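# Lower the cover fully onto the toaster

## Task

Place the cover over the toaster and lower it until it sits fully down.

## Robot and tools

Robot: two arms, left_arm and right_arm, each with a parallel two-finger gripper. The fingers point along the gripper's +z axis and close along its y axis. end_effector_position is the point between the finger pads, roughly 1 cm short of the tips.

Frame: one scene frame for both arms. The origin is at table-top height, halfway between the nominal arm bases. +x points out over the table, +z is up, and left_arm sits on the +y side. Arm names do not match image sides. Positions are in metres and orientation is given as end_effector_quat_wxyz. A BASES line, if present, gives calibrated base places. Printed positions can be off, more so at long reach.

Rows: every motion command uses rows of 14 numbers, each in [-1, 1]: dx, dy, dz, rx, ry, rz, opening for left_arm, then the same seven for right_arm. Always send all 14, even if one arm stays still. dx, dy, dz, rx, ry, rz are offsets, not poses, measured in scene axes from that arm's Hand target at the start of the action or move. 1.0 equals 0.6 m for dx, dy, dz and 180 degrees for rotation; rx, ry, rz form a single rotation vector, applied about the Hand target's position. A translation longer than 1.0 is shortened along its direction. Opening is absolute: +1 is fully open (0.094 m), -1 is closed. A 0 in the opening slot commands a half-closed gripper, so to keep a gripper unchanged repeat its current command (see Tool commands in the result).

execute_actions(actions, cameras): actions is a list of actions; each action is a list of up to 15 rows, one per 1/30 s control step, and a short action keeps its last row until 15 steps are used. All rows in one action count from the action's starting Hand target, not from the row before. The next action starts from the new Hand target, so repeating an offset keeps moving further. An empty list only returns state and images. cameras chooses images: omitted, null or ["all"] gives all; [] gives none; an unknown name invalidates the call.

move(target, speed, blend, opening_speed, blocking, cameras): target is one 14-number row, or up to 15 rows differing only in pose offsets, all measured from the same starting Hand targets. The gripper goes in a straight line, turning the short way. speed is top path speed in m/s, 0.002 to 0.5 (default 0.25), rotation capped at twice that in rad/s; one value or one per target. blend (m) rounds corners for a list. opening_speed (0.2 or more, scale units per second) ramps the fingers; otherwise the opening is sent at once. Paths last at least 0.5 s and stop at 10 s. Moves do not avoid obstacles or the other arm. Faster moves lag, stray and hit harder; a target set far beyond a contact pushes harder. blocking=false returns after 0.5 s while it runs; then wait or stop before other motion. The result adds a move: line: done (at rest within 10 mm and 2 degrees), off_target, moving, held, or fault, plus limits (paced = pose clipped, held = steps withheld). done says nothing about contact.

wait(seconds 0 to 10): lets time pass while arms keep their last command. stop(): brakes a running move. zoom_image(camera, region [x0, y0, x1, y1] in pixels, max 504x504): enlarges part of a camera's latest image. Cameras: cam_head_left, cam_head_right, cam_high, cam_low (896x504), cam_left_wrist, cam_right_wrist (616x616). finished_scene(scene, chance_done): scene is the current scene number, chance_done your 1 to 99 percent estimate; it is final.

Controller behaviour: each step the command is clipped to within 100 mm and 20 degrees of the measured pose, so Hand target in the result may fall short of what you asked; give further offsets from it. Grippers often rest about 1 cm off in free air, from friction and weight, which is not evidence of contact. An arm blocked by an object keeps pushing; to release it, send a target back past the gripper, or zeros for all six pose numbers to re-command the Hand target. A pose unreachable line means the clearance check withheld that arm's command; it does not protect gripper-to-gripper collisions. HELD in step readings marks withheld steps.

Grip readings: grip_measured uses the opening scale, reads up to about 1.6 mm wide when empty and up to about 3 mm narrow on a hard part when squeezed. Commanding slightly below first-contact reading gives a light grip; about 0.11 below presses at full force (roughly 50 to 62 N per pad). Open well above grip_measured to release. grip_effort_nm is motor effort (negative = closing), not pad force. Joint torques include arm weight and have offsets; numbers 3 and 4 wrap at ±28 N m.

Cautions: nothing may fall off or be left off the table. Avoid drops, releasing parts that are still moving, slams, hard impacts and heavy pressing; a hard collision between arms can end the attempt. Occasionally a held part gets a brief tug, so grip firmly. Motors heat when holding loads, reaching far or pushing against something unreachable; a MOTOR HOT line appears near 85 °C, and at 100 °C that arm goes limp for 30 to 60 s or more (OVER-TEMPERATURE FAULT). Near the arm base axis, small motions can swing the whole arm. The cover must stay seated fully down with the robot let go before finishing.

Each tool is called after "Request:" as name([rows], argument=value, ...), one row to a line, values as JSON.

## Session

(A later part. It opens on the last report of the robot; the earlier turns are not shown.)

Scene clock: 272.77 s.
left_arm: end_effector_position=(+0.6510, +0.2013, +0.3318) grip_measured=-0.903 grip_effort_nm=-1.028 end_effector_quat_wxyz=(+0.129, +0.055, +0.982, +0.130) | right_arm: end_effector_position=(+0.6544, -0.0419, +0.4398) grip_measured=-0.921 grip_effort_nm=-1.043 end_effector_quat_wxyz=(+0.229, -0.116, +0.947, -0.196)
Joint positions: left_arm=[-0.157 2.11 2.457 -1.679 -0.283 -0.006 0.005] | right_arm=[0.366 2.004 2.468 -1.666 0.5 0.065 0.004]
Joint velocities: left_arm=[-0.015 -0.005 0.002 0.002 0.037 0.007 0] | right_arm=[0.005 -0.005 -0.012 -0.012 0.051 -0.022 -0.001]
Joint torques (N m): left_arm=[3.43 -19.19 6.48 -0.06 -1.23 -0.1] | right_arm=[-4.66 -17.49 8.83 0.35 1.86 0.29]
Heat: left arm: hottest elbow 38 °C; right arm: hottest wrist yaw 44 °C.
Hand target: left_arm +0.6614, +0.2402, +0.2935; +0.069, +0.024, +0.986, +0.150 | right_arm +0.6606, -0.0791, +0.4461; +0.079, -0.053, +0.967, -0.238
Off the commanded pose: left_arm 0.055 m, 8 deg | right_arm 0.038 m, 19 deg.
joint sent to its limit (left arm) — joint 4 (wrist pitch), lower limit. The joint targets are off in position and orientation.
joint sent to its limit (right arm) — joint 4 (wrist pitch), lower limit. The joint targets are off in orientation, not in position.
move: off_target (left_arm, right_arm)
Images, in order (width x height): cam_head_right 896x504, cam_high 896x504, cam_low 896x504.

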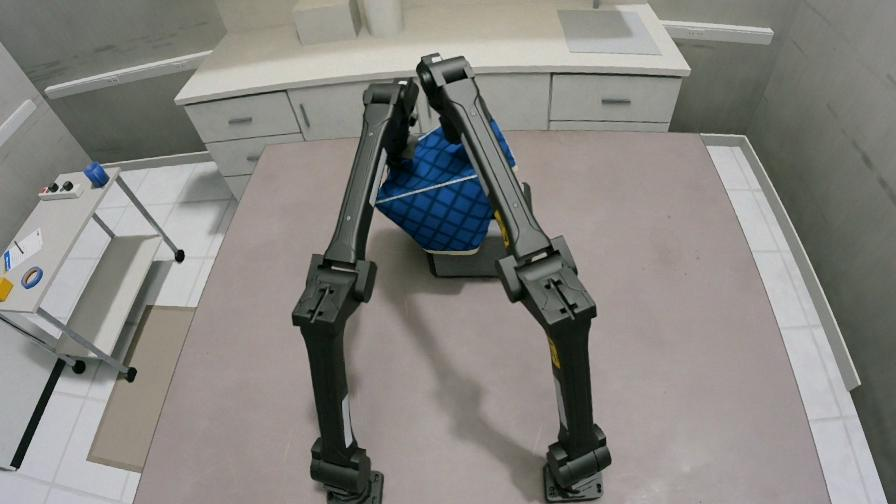

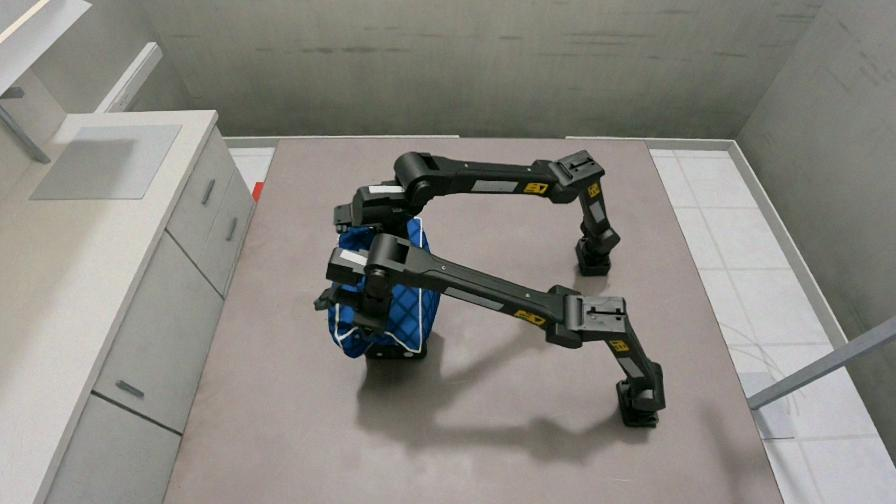

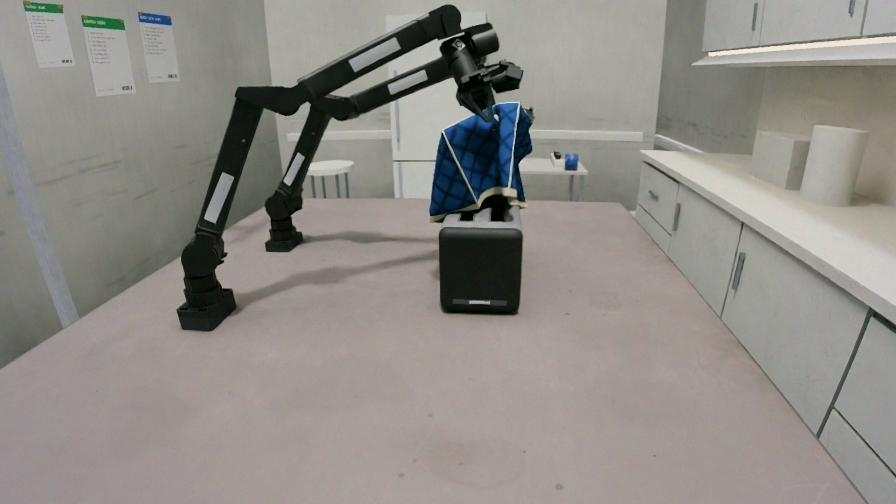

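Request:
move([
  [-0.01,0.06,0.12,0,0,0,-1,-0.02,0.06,-0.03,0.04,0,0,-1],
  [-0.03,0.08,0.06,0,0,0,-1,-0.04,0.12,-0.06,0.06,0,0,-1],
  [-0.03,0.04,-0.09,0,0,0,-1,-0.04,0.06,-0.06,0.06,0,0,-1],
], speed=0.12, cameras=["cam_low","cam_head_right","cam_high"])

Request:
zoom_image(camera="cam_low", region=[360, 60, 600, 330])

Request:
zoom_image(camera="cam_high", region=[330, 250, 480, 400])

Request:
zoom_image(camera="cam_head_right", region=[350, 60, 600, 310])

Scene clock: 280.07 s.
left_arm: end_effector_position=(+0.6409, +0.2342, +0.2520) grip_measured=-0.903 grip_effort_nm=-1.033 end_effector_quat_wxyz=(+0.078, +0.049, +0.987, +0.135) | right_arm: end_effector_position=(+0.6341, +0.0047, +0.3867) grip_measured=-0.921 grip_effort_nm=-1.028 end_effector_quat_wxyz=(+0.176, -0.087, +0.975, -0.103)
Joint positions: left_arm=[-0.11 2.076 2.198 -1.548 -0.279 0.014 0.005] | right_arm=[0.398 2.004 2.37 -1.664 0.312 0.214 0.004]
Joint velocities: left_arm=[-0.005 -0.005 -0.002 -0.022 0.051 0.022 -0.001] | right_arm=[0.005 -0.005 0.012 -0.012 0.037 -0.066 0]
Joint torques (N m): left_arm=[2.67 -23.12 6.24 0.58 -1.17 -0.1] | right_arm=[-5.6 -19.84 8.16 0.08 1.26 0.04]
Heat: left arm: hottest elbow 37 °C; right arm: hottest wrist yaw 42 °C.
Hand target: left_arm +0.6430, +0.2652, +0.2396; +0.069, +0.023, +0.986, +0.150 | right_arm +0.6362, -0.0432, +0.4100; +0.083, -0.046, +0.985, -0.146
Off the commanded pose: left_arm 0.033 m, 3 deg | right_arm 0.053 m, 13 deg.
joint sent to its limit (right arm) — joint 4 (wrist pitch), lower limit. The joint targets are off in orientation, not in position.
move: off_target (left_arm, right_arm)
Images, in order (width x height): cam_head_right 896x504, cam_high 896x504, cam_low 896x504.

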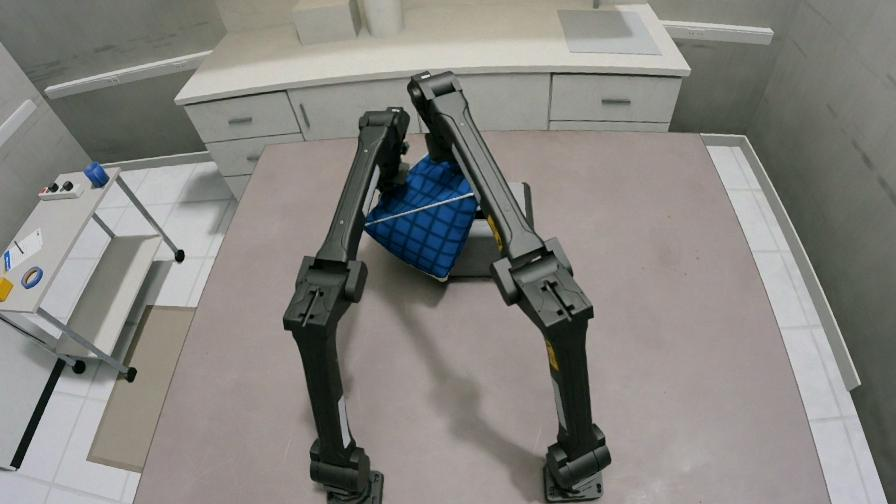

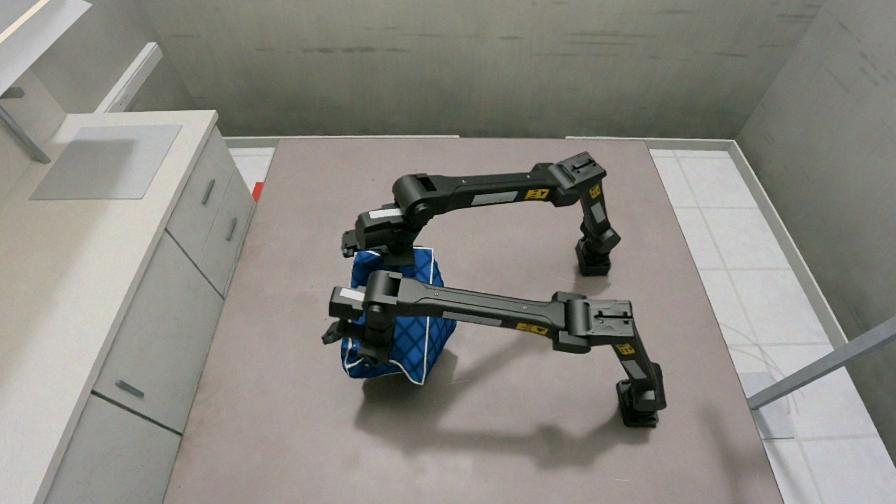

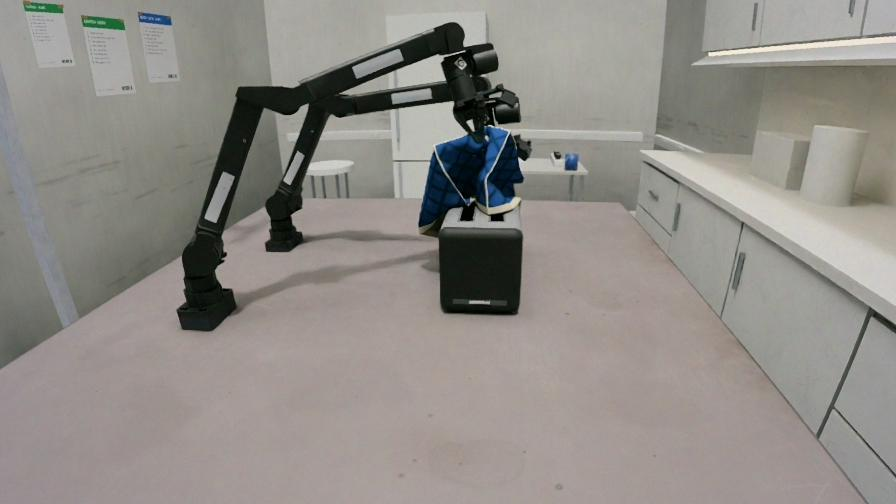

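Scaled by 1.867.

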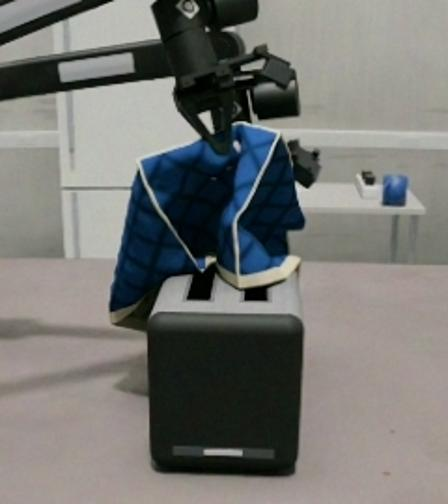

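Scaled by 3.360.

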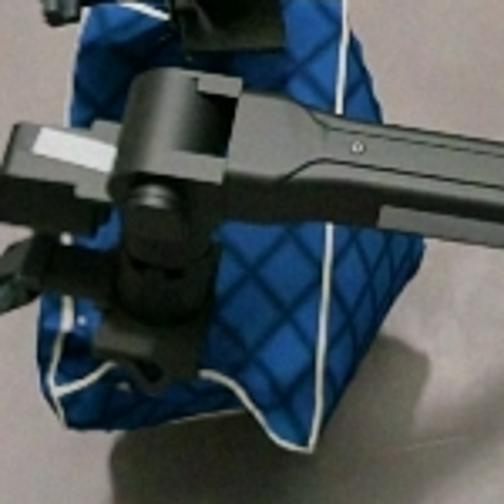

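Scaled by 2.016.

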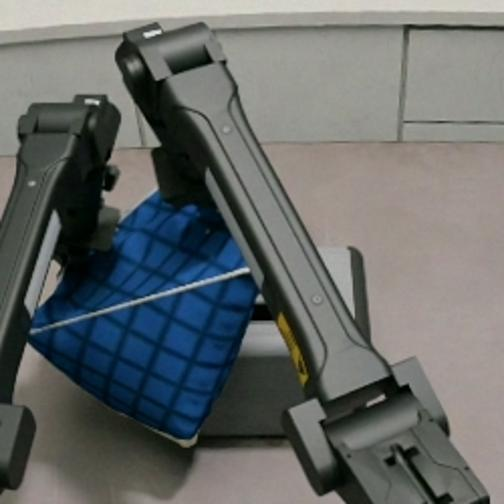

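Request:
move([
  [0.0,-0.08,0.02,0,0,0,-1,0.0,-0.08,0.05,0,0,0,-1],
  [0.01,-0.18,0.06,0,0,0,-1,0.01,-0.28,0.06,0,0,0,-1],
], speed=0.12, cameras=["cam_low","cam_head_right","cam_high"])

Request:
zoom_image(camera="cam_low", region=[360, 60, 600, 330])

Request:
zoom_image(camera="cam_high", region=[330, 250, 480, 400])

Request:
zoom_image(camera="cam_head_right", region=[350, 60, 600, 310])

Scene clock: 288.47 s.
left_arm: end_effector_position=(+0.6347, +0.1318, +0.3066) grip_measured=-0.903 grip_effort_nm=-1.023 end_effector_quat_wxyz=(+0.117, +0.044, +0.984, +0.127) | right_arm: end_effector_position=(+0.6540, -0.1245, +0.3939) grip_measured=-0.921 grip_effort_nm=-1.043 end_effector_quat_wxyz=(+0.147, -0.103, +0.977, -0.112)
Joint positions: left_arm=[-0.265 2.106 2.388 -1.671 -0.299 -0.143 0.005] | right_arm=[0.187 1.962 2.329 -1.664 0.255 -0.021 0.004]
Joint velocities: left_arm=[0.005 -0.015 -0.002 0.002 -0.051 -0.007 0.001] | right_arm=[-0.015 -0.024 0.017 0.007 -0.051 0.022 0.001]
Joint torques (N m): left_arm=[2.43 -19.02 8.39 -0.39 -1.11 -0.06] | right_arm=[-9.35 -21.66 9.5 0.09 2.34 -0.1]
Heat: left arm: hottest elbow 36 °C; right arm: hottest shoulder 41 °C.
Hand target: left_arm +0.6483, +0.1570, +0.2740; +0.068, +0.024, +0.986, +0.150 | right_arm +0.6436, -0.2093, +0.4464; +0.084, -0.046, +0.984, -0.149
Off the commanded pose: left_arm 0.043 m, 7 deg | right_arm 0.102 m, 11 deg; position clipped.
joint sent to its limit (left arm) — joint 4 (wrist pitch), lower limit. The joint targets still meet the commanded pose.
joint sent to its limit (right arm) — joint 4 (wrist pitch), lower limit. The joint targets are off in position and orientation.
move: off_target (left_arm, right_arm); limits=paced
Images, in order (width x height): cam_head_right 896x504, cam_high 896x504, cam_low 896x504.

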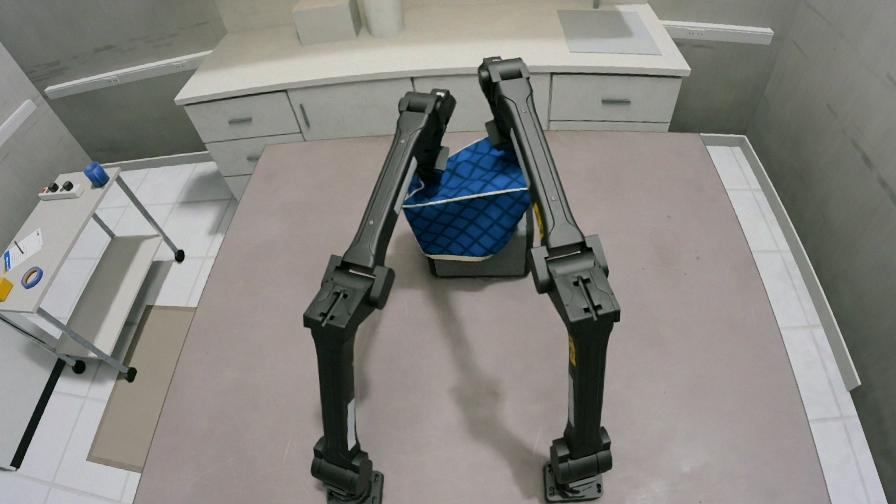

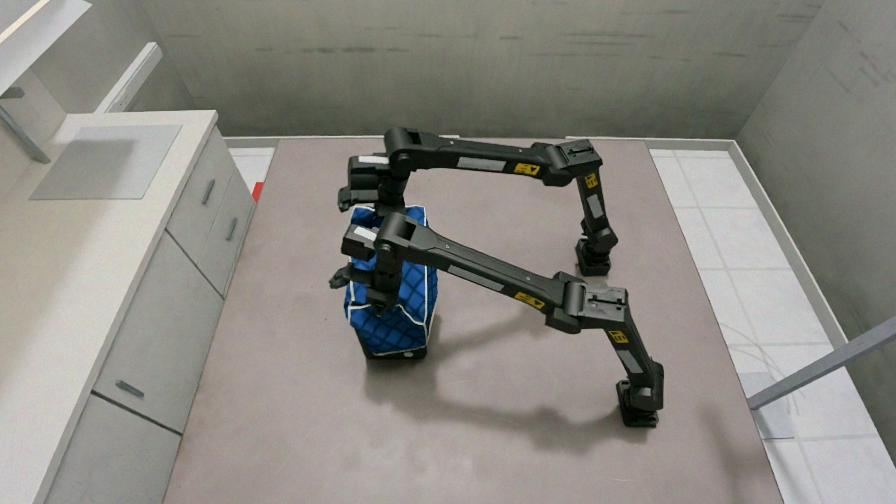

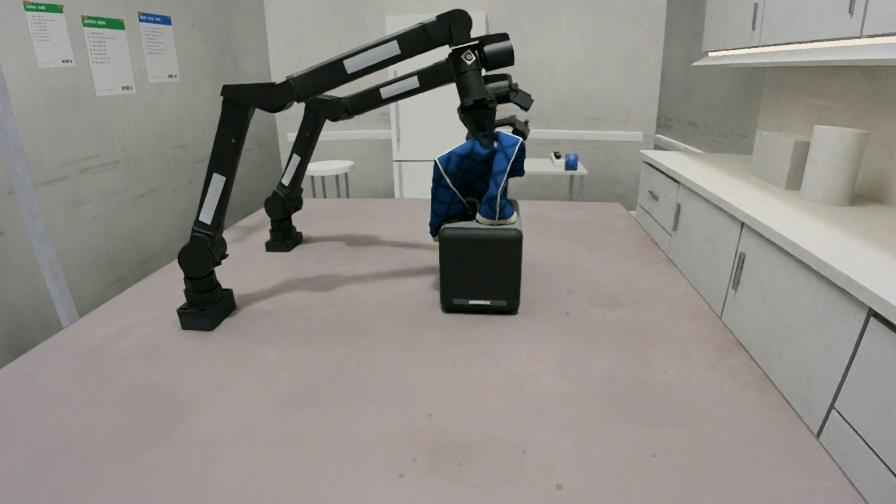

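Scaled by 1.867.

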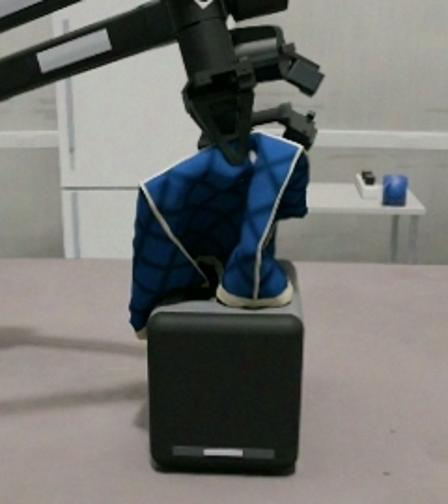

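Scaled by 3.360.

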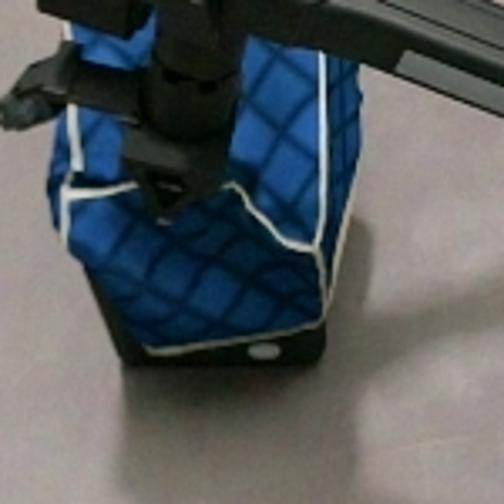

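Scaled by 2.016.

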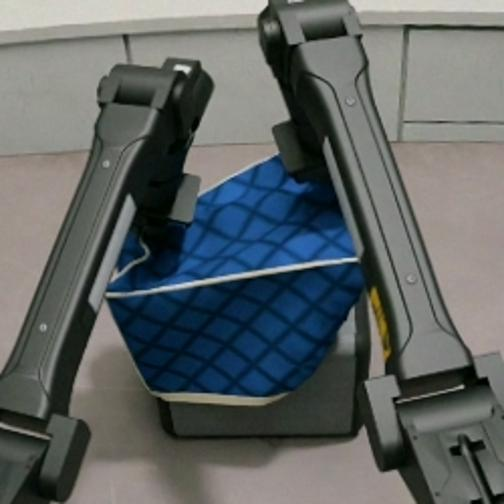

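Request:
move([
  [0.0,0.04,-0.04,0,0,0,-1,0.03,0.14,0.08,0,0,0,-1],
  [0.0,0.03,-0.03,0,0,0,-1,0.06,0.16,-0.02,0,0,0,-1],
], speed=0.12, cameras=["cam_low"])

Request:
zoom_image(camera="cam_low", region=[360, 60, 600, 330])

Request:
move(target=[0.01,-0.04,0.0,0,0,0,-1,-0.02,-0.17,0.05,-0.03,0,0,-1], speed=0.12, cameras=["cam_low","cam_head_right","cam_high"])

Request:
zoom_image(camera="cam_low", region=[360, 60, 600, 330])

Request:
zoom_image(camera="cam_high", region=[330, 250, 480, 400])

Request:
zoom_image(camera="cam_head_right", region=[350, 60, 600, 310])

Scene clock: 300.80 s.
left_arm: end_effector_position=(+0.6376, +0.1517, +0.2904) grip_measured=-0.903 grip_effort_nm=-1.023 end_effector_quat_wxyz=(+0.100, +0.033, +0.985, +0.137) | right_arm: end_effector_position=(+0.6637, -0.0829, +0.4076) grip_measured=-0.921 grip_effort_nm=-1.038 end_effector_quat_wxyz=(+0.179, -0.099, +0.971, -0.123)
Joint positions: left_arm=[-0.238 2.121 2.37 -1.673 -0.308 -0.143 0.005] | right_arm=[0.258 2.011 2.432 -1.675 0.308 0.042 0.004]
Joint velocities: left_arm=[-0.005 0.005 0.007 -0.007 0.037 0.037 0] | right_arm=[-0.005 -0.005 0.007 0.012 0.037 -0.007 0]
Joint torques (N m): left_arm=[2.2 -19.19 7.98 -0.36 -0.63 0.07] | right_arm=[-4.37 -16.32 15.09 0.57 1.35 0.32]
Heat: left arm: hottest elbow 37 °C; right arm: hottest wrist yaw 43 °C.
Hand target: left_arm +0.6485, +0.1752, +0.2564; +0.068, +0.023, +0.986, +0.150 | right_arm +0.6789, -0.1132, +0.4337; +0.084, -0.046, +0.984, -0.147
Off the commanded pose: left_arm 0.043 m, 4 deg | right_arm 0.044 m, 13 deg.
joint sent to its limit (right arm) — joint 4 (wrist pitch), lower limit. The joint targets are off in position and orientation.
move: off_target (left_arm, right_arm)
Images, in order (width x height): cam_low 896x504.

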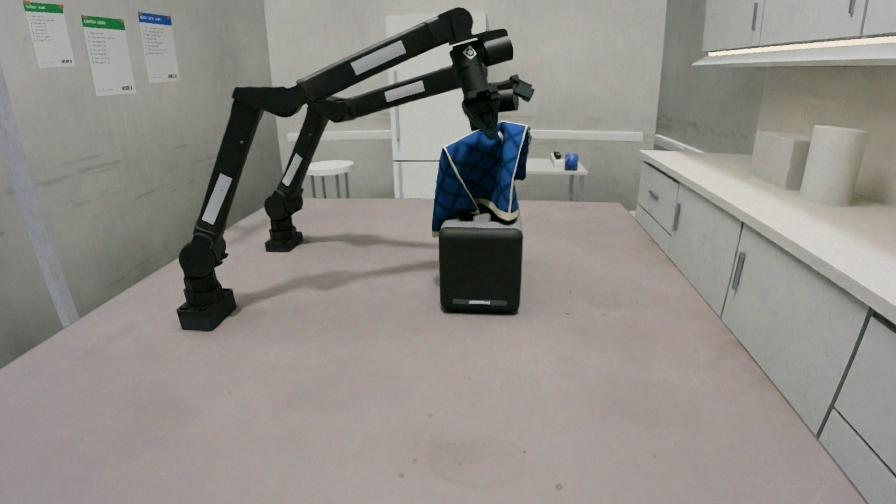

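Scaled by 1.867.

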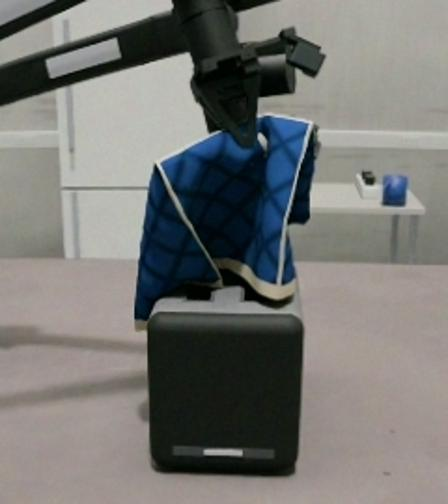

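Scene clock: 302.90 s.
left_arm: end_effector_position=(+0.6405, +0.1269, +0.2957) grip_measured=-0.903 grip_effort_nm=-1.023 end_effector_quat_wxyz=(+0.114, +0.040, +0.984, +0.130) | right_arm: end_effector_position=(+0.6707, -0.1206, +0.4095) grip_measured=-0.921 grip_effort_nm=-1.033 end_effector_quat_wxyz=(+0.171, -0.118, +0.966, -0.154)
Joint positions: left_arm=[-0.271 2.135 2.407 -1.673 -0.304 -0.159 0.005] | right_arm=[0.209 2.011 2.432 -1.675 0.345 -0.052 0.004]
Joint velocities: left_arm=[-0.005 -0.015 0.007 -0.007 -0.037 -0.066 -0.001] | right_arm=[0.005 -0.005 -0.012 -0.002 -0.007 -0.051 0]
Joint torques (N m): left_arm=[2.67 -18.78 8.03 -0.23 -0.95 -0.03] | right_arm=[-9.41 -21.3 10.11 0.58 2.74 -0.08]
Heat: left arm: hottest elbow 37 °C; right arm: hottest wrist yaw 43 °C.
Hand target: left_arm +0.6543, +0.1513, +0.2560; +0.068, +0.023, +0.986, +0.150 | right_arm +0.6679, -0.2073, +0.4599; +0.082, -0.049, +0.976, -0.195
Off the commanded pose: left_arm 0.048 m, 6 deg | right_arm 0.109 m, 14 deg; position clipped.
joint sent to its limit (left arm) — joint 4 (wrist pitch), lower limit. The joint targets still meet the commanded pose.
joint sent to its limit (right arm) — joint 4 (wrist pitch), lower limit. The joint targets are off in position and orientation.
move: off_target (left_arm, right_arm); limits=paced
Images, in order (width x height): cam_head_right 896x504, cam_high 896x504, cam_low 896x504.

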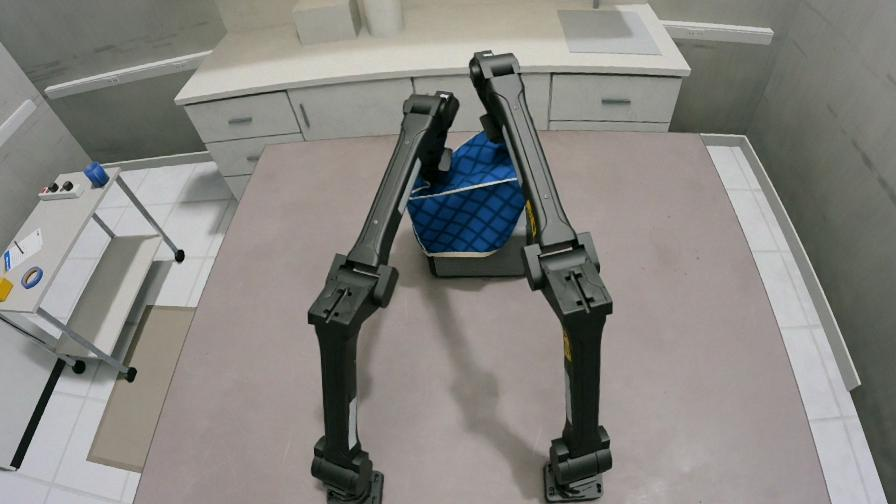

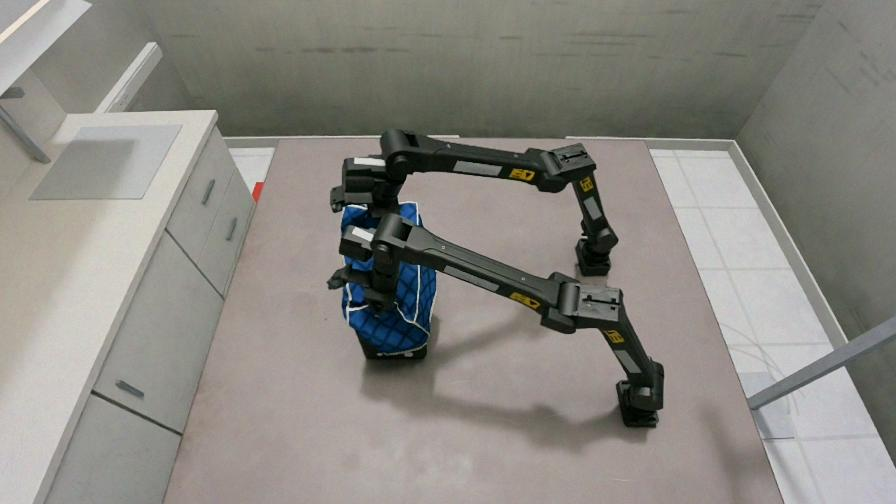

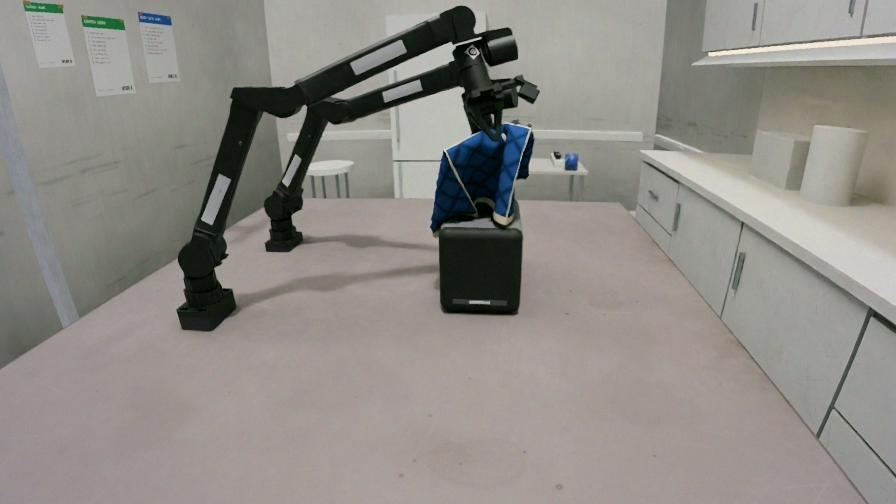

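Scaled by 1.867.

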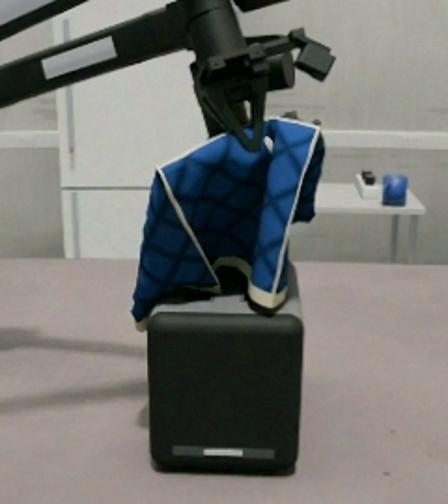

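Scaled by 3.360.

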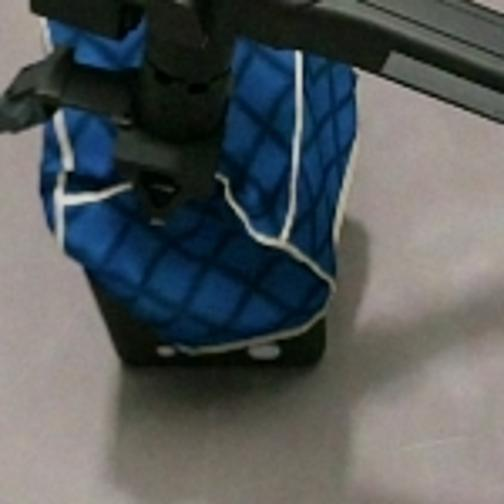

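Scaled by 2.016.

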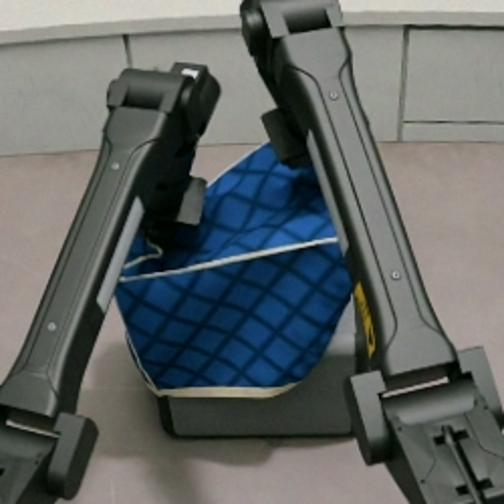

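Request:
move([
  [0.0,0.04,0.2,0,0,0,-1,-0.03,0.18,0.02,0,0,0,-1],
  [-0.03,0.09,0.27,0,0,0,-1,-0.05,0.18,-0.06,0.05,0,0,-1],
], speed=0.12, cameras=["cam_low","cam_head_right","cam_high"])

Request:
zoom_image(camera="cam_low", region=[360, 60, 600, 330])

Request:
zoom_image(camera="cam_high", region=[330, 250, 480, 400])

Request:
zoom_image(camera="cam_head_right", region=[350, 60, 600, 310])

Scene clock: 323.37 s.
left_arm: end_effector_position=(+0.6393, +0.1772, +0.3790) grip_measured=-0.903 grip_effort_nm=-1.033 end_effector_quat_wxyz=(+0.171, +0.062, +0.974, +0.138) | right_arm: end_effector_position=(+0.6421, -0.0761, +0.4071) grip_measured=-0.921 grip_effort_nm=-1.033 end_effector_quat_wxyz=(+0.168, -0.076, +0.978, -0.099)
Joint positions: left_arm=[-0.203 2.06 2.488 -1.684 -0.317 -0.021 0.005] | right_arm=[0.267 1.955 2.351 -1.675 0.267 0.109 0.004]
Joint velocities: left_arm=[0.005 0.005 0.002 -0.002 0.022 0.037 -0.001] | right_arm=[-0.015 -0.005 0.007 0.002 0.007 -0.037 -0.001]
Joint torques (N m): left_arm=[2.37 -25.88 9.85 0.25 -0.7 0.09] | right_arm=[-3.37 -18.78 7.95 0.5 0.53 0.25]
Heat: left arm: hottest shoulder 36 °C; right arm: hottest wrist yaw 46 °C.
Hand target: left_arm +0.6370, +0.2027, +0.4188; +0.069, +0.026, +0.986, +0.149 | right_arm +0.6372, -0.0993, +0.4239; +0.085, -0.043, +0.989, -0.116
Off the commanded pose: left_arm 0.048 m, 13 deg | right_arm 0.029 m, 10 deg.
joint sent to its limit (left arm) — joint 4 (wrist pitch), lower limit. The joint targets are off in position and orientation.
joint sent to its limit (right arm) — joint 4 (wrist pitch), lower limit. The joint targets are off in orientation, not in position.
move: off_target (left_arm, right_arm)
Images, in order (width x height): cam_head_right 896x504, cam_high 896x504, cam_low 896x504.

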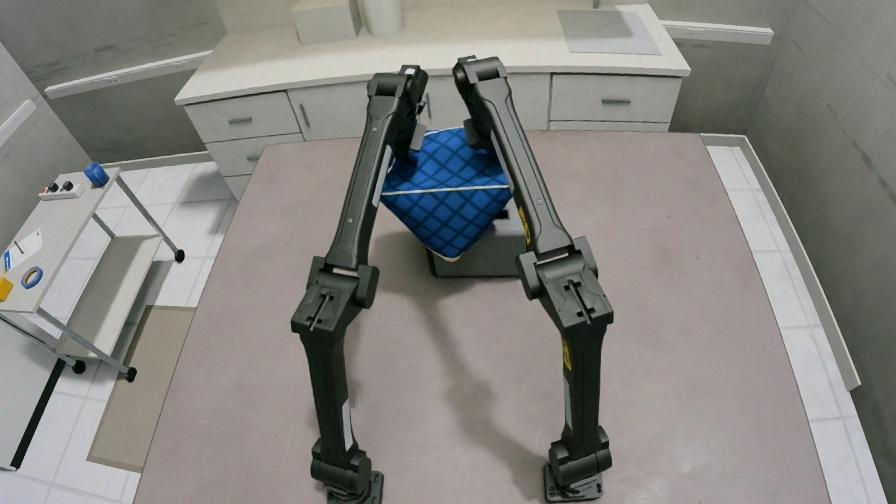

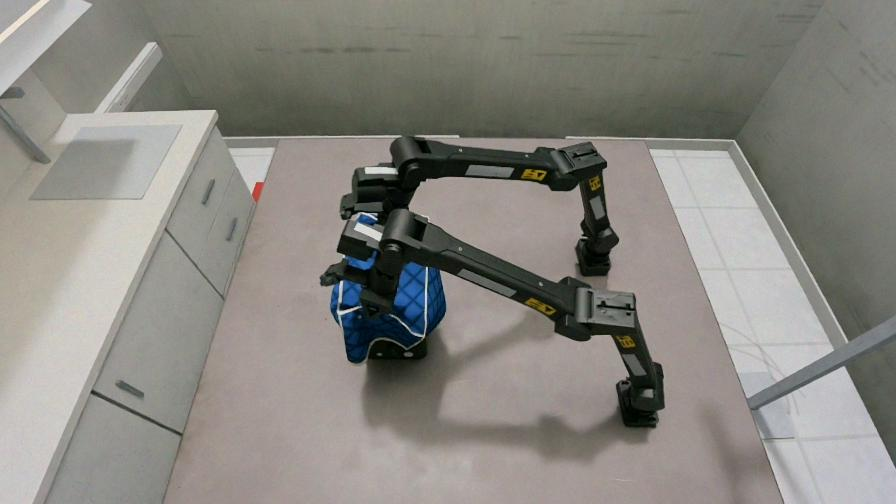

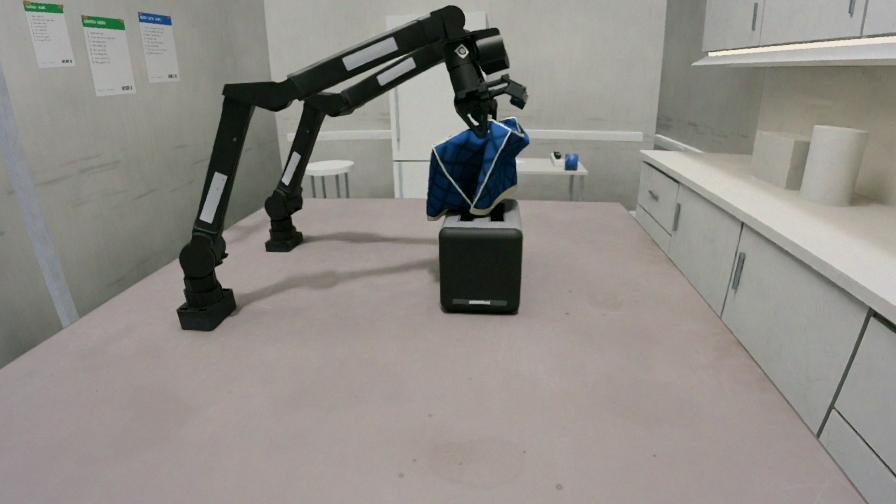

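Scaled by 1.867.

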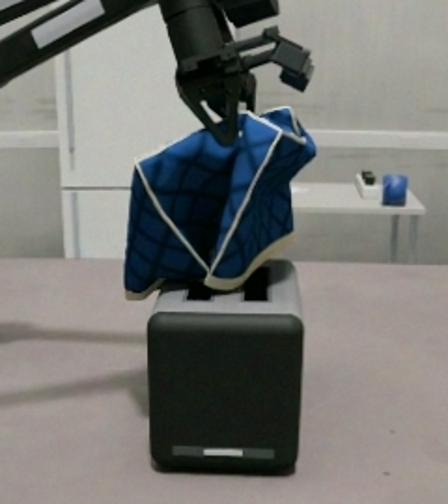

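Scaled by 3.360.

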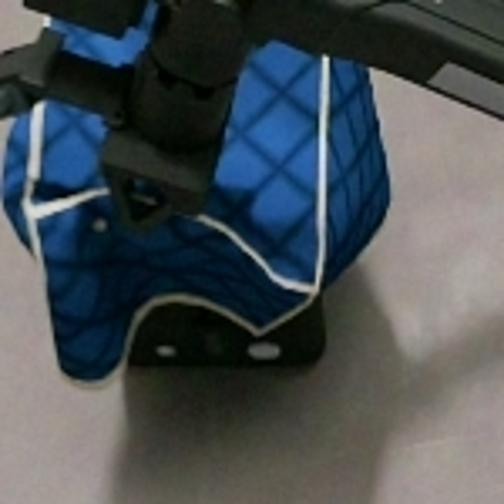

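Scaled by 2.016.

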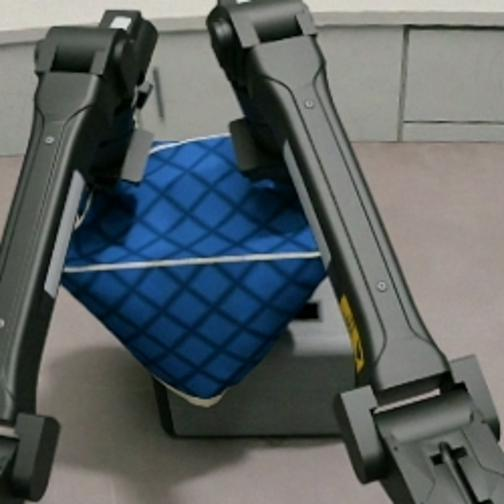

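Request:
move(target=[0.0,0.03,0.09,0,0,0,-1,0.0,0.0,0.11,0,0,0,-1], speed=0.15, cameras=["cam_low","cam_head_right","cam_high"])

Request:
zoom_image(camera="cam_low", region=[360, 60, 600, 330])

Request:
zoom_image(camera="cam_high", region=[330, 250, 480, 400])

Request:
zoom_image(camera="cam_head_right", region=[350, 60, 600, 310])

Scene clock: 332.13 s.
left_arm: end_effector_position=(+0.6416, +0.1804, +0.4272) grip_measured=-0.903 grip_effort_nm=-1.033 end_effector_quat_wxyz=(+0.219, +0.078, +0.963, +0.138) | right_arm: end_effector_position=(+0.6380, -0.0770, +0.4480) grip_measured=-0.921 grip_effort_nm=-1.028 end_effector_quat_wxyz=(+0.207, -0.070, +0.972, -0.089)
Joint positions: left_arm=[-0.197 2.051 2.587 -1.684 -0.317 0.038 0.005] | right_arm=[0.267 1.926 2.405 -1.675 0.264 0.109 0.004]
Joint velocities: left_arm=[-0.015 -0.015 0.002 -0.022 0.022 0.037 -0.002] | right_arm=[0.005 -0.005 -0.012 0.012 -0.051 0.037 0]
Joint torques (N m): left_arm=[3.55 -25.35 10.47 0.47 -0.9 0.07] | right_arm=[-3.14 -17.96 13.63 0.64 0.81 -0.1]
Heat: left arm: hottest elbow 38 °C; right arm: hottest wrist yaw 42 °C.
Hand target: left_arm +0.6374, +0.2197, +0.4730; +0.069, +0.027, +0.986, +0.149 | right_arm +0.6380, -0.0991, +0.4905; +0.085, -0.043, +0.989, -0.116
Off the commanded pose: left_arm 0.061 m, 18 deg | right_arm 0.048 m, 15 deg.
joint sent to its limit (left arm) — joint 4 (wrist pitch), lower limit. The joint targets are off in position and orientation.
joint sent to its limit (right arm) — joint 4 (wrist pitch), lower limit. The joint targets are off in orientation, not in position.
move: off_target (left_arm, right_arm)
Images, in order (width x height): cam_head_right 896x504, cam_high 896x504, cam_low 896x504.

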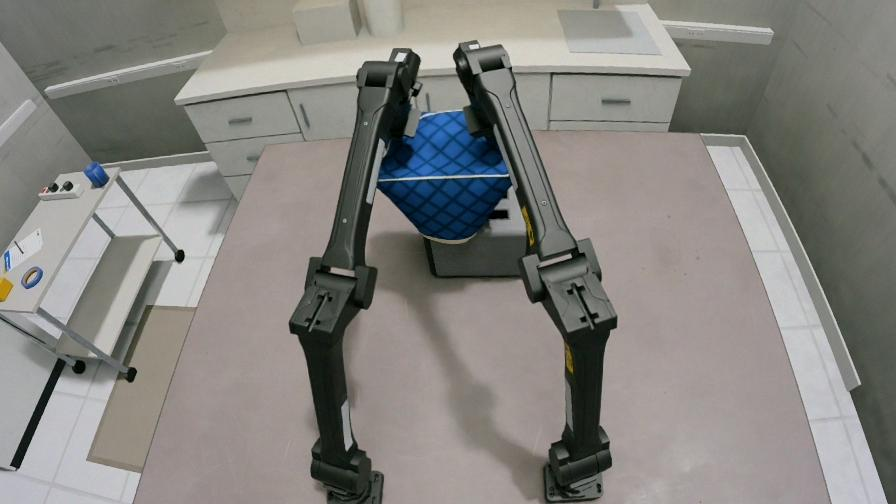

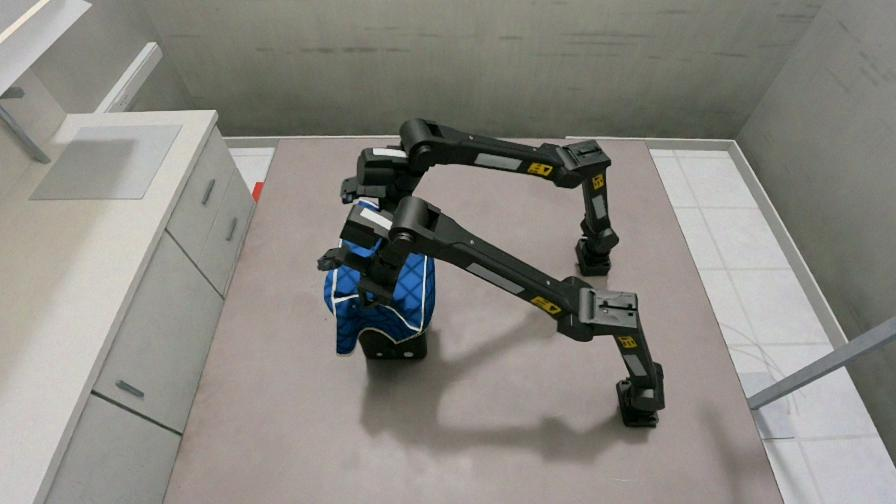

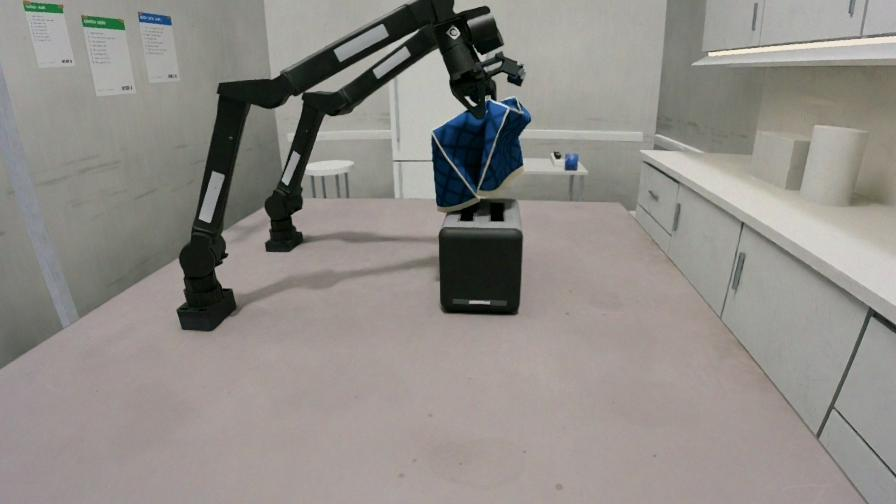

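Scaled by 1.867.

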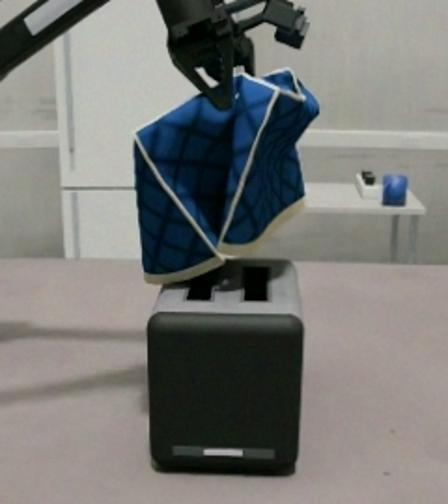

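Scaled by 3.360.

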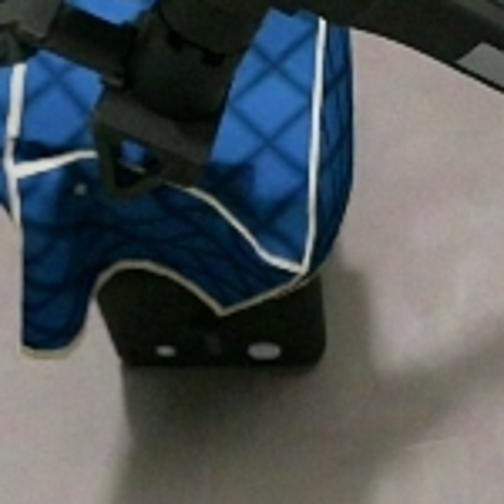

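Scaled by 2.016.

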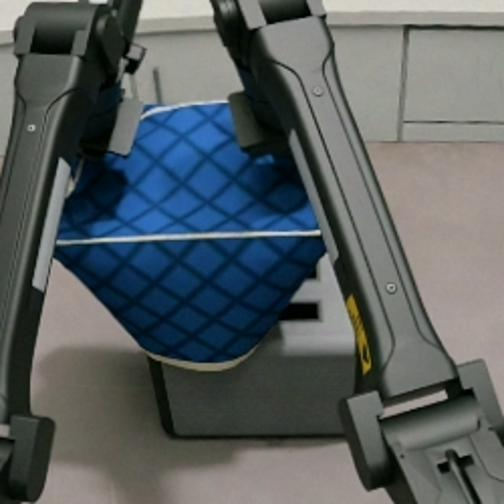

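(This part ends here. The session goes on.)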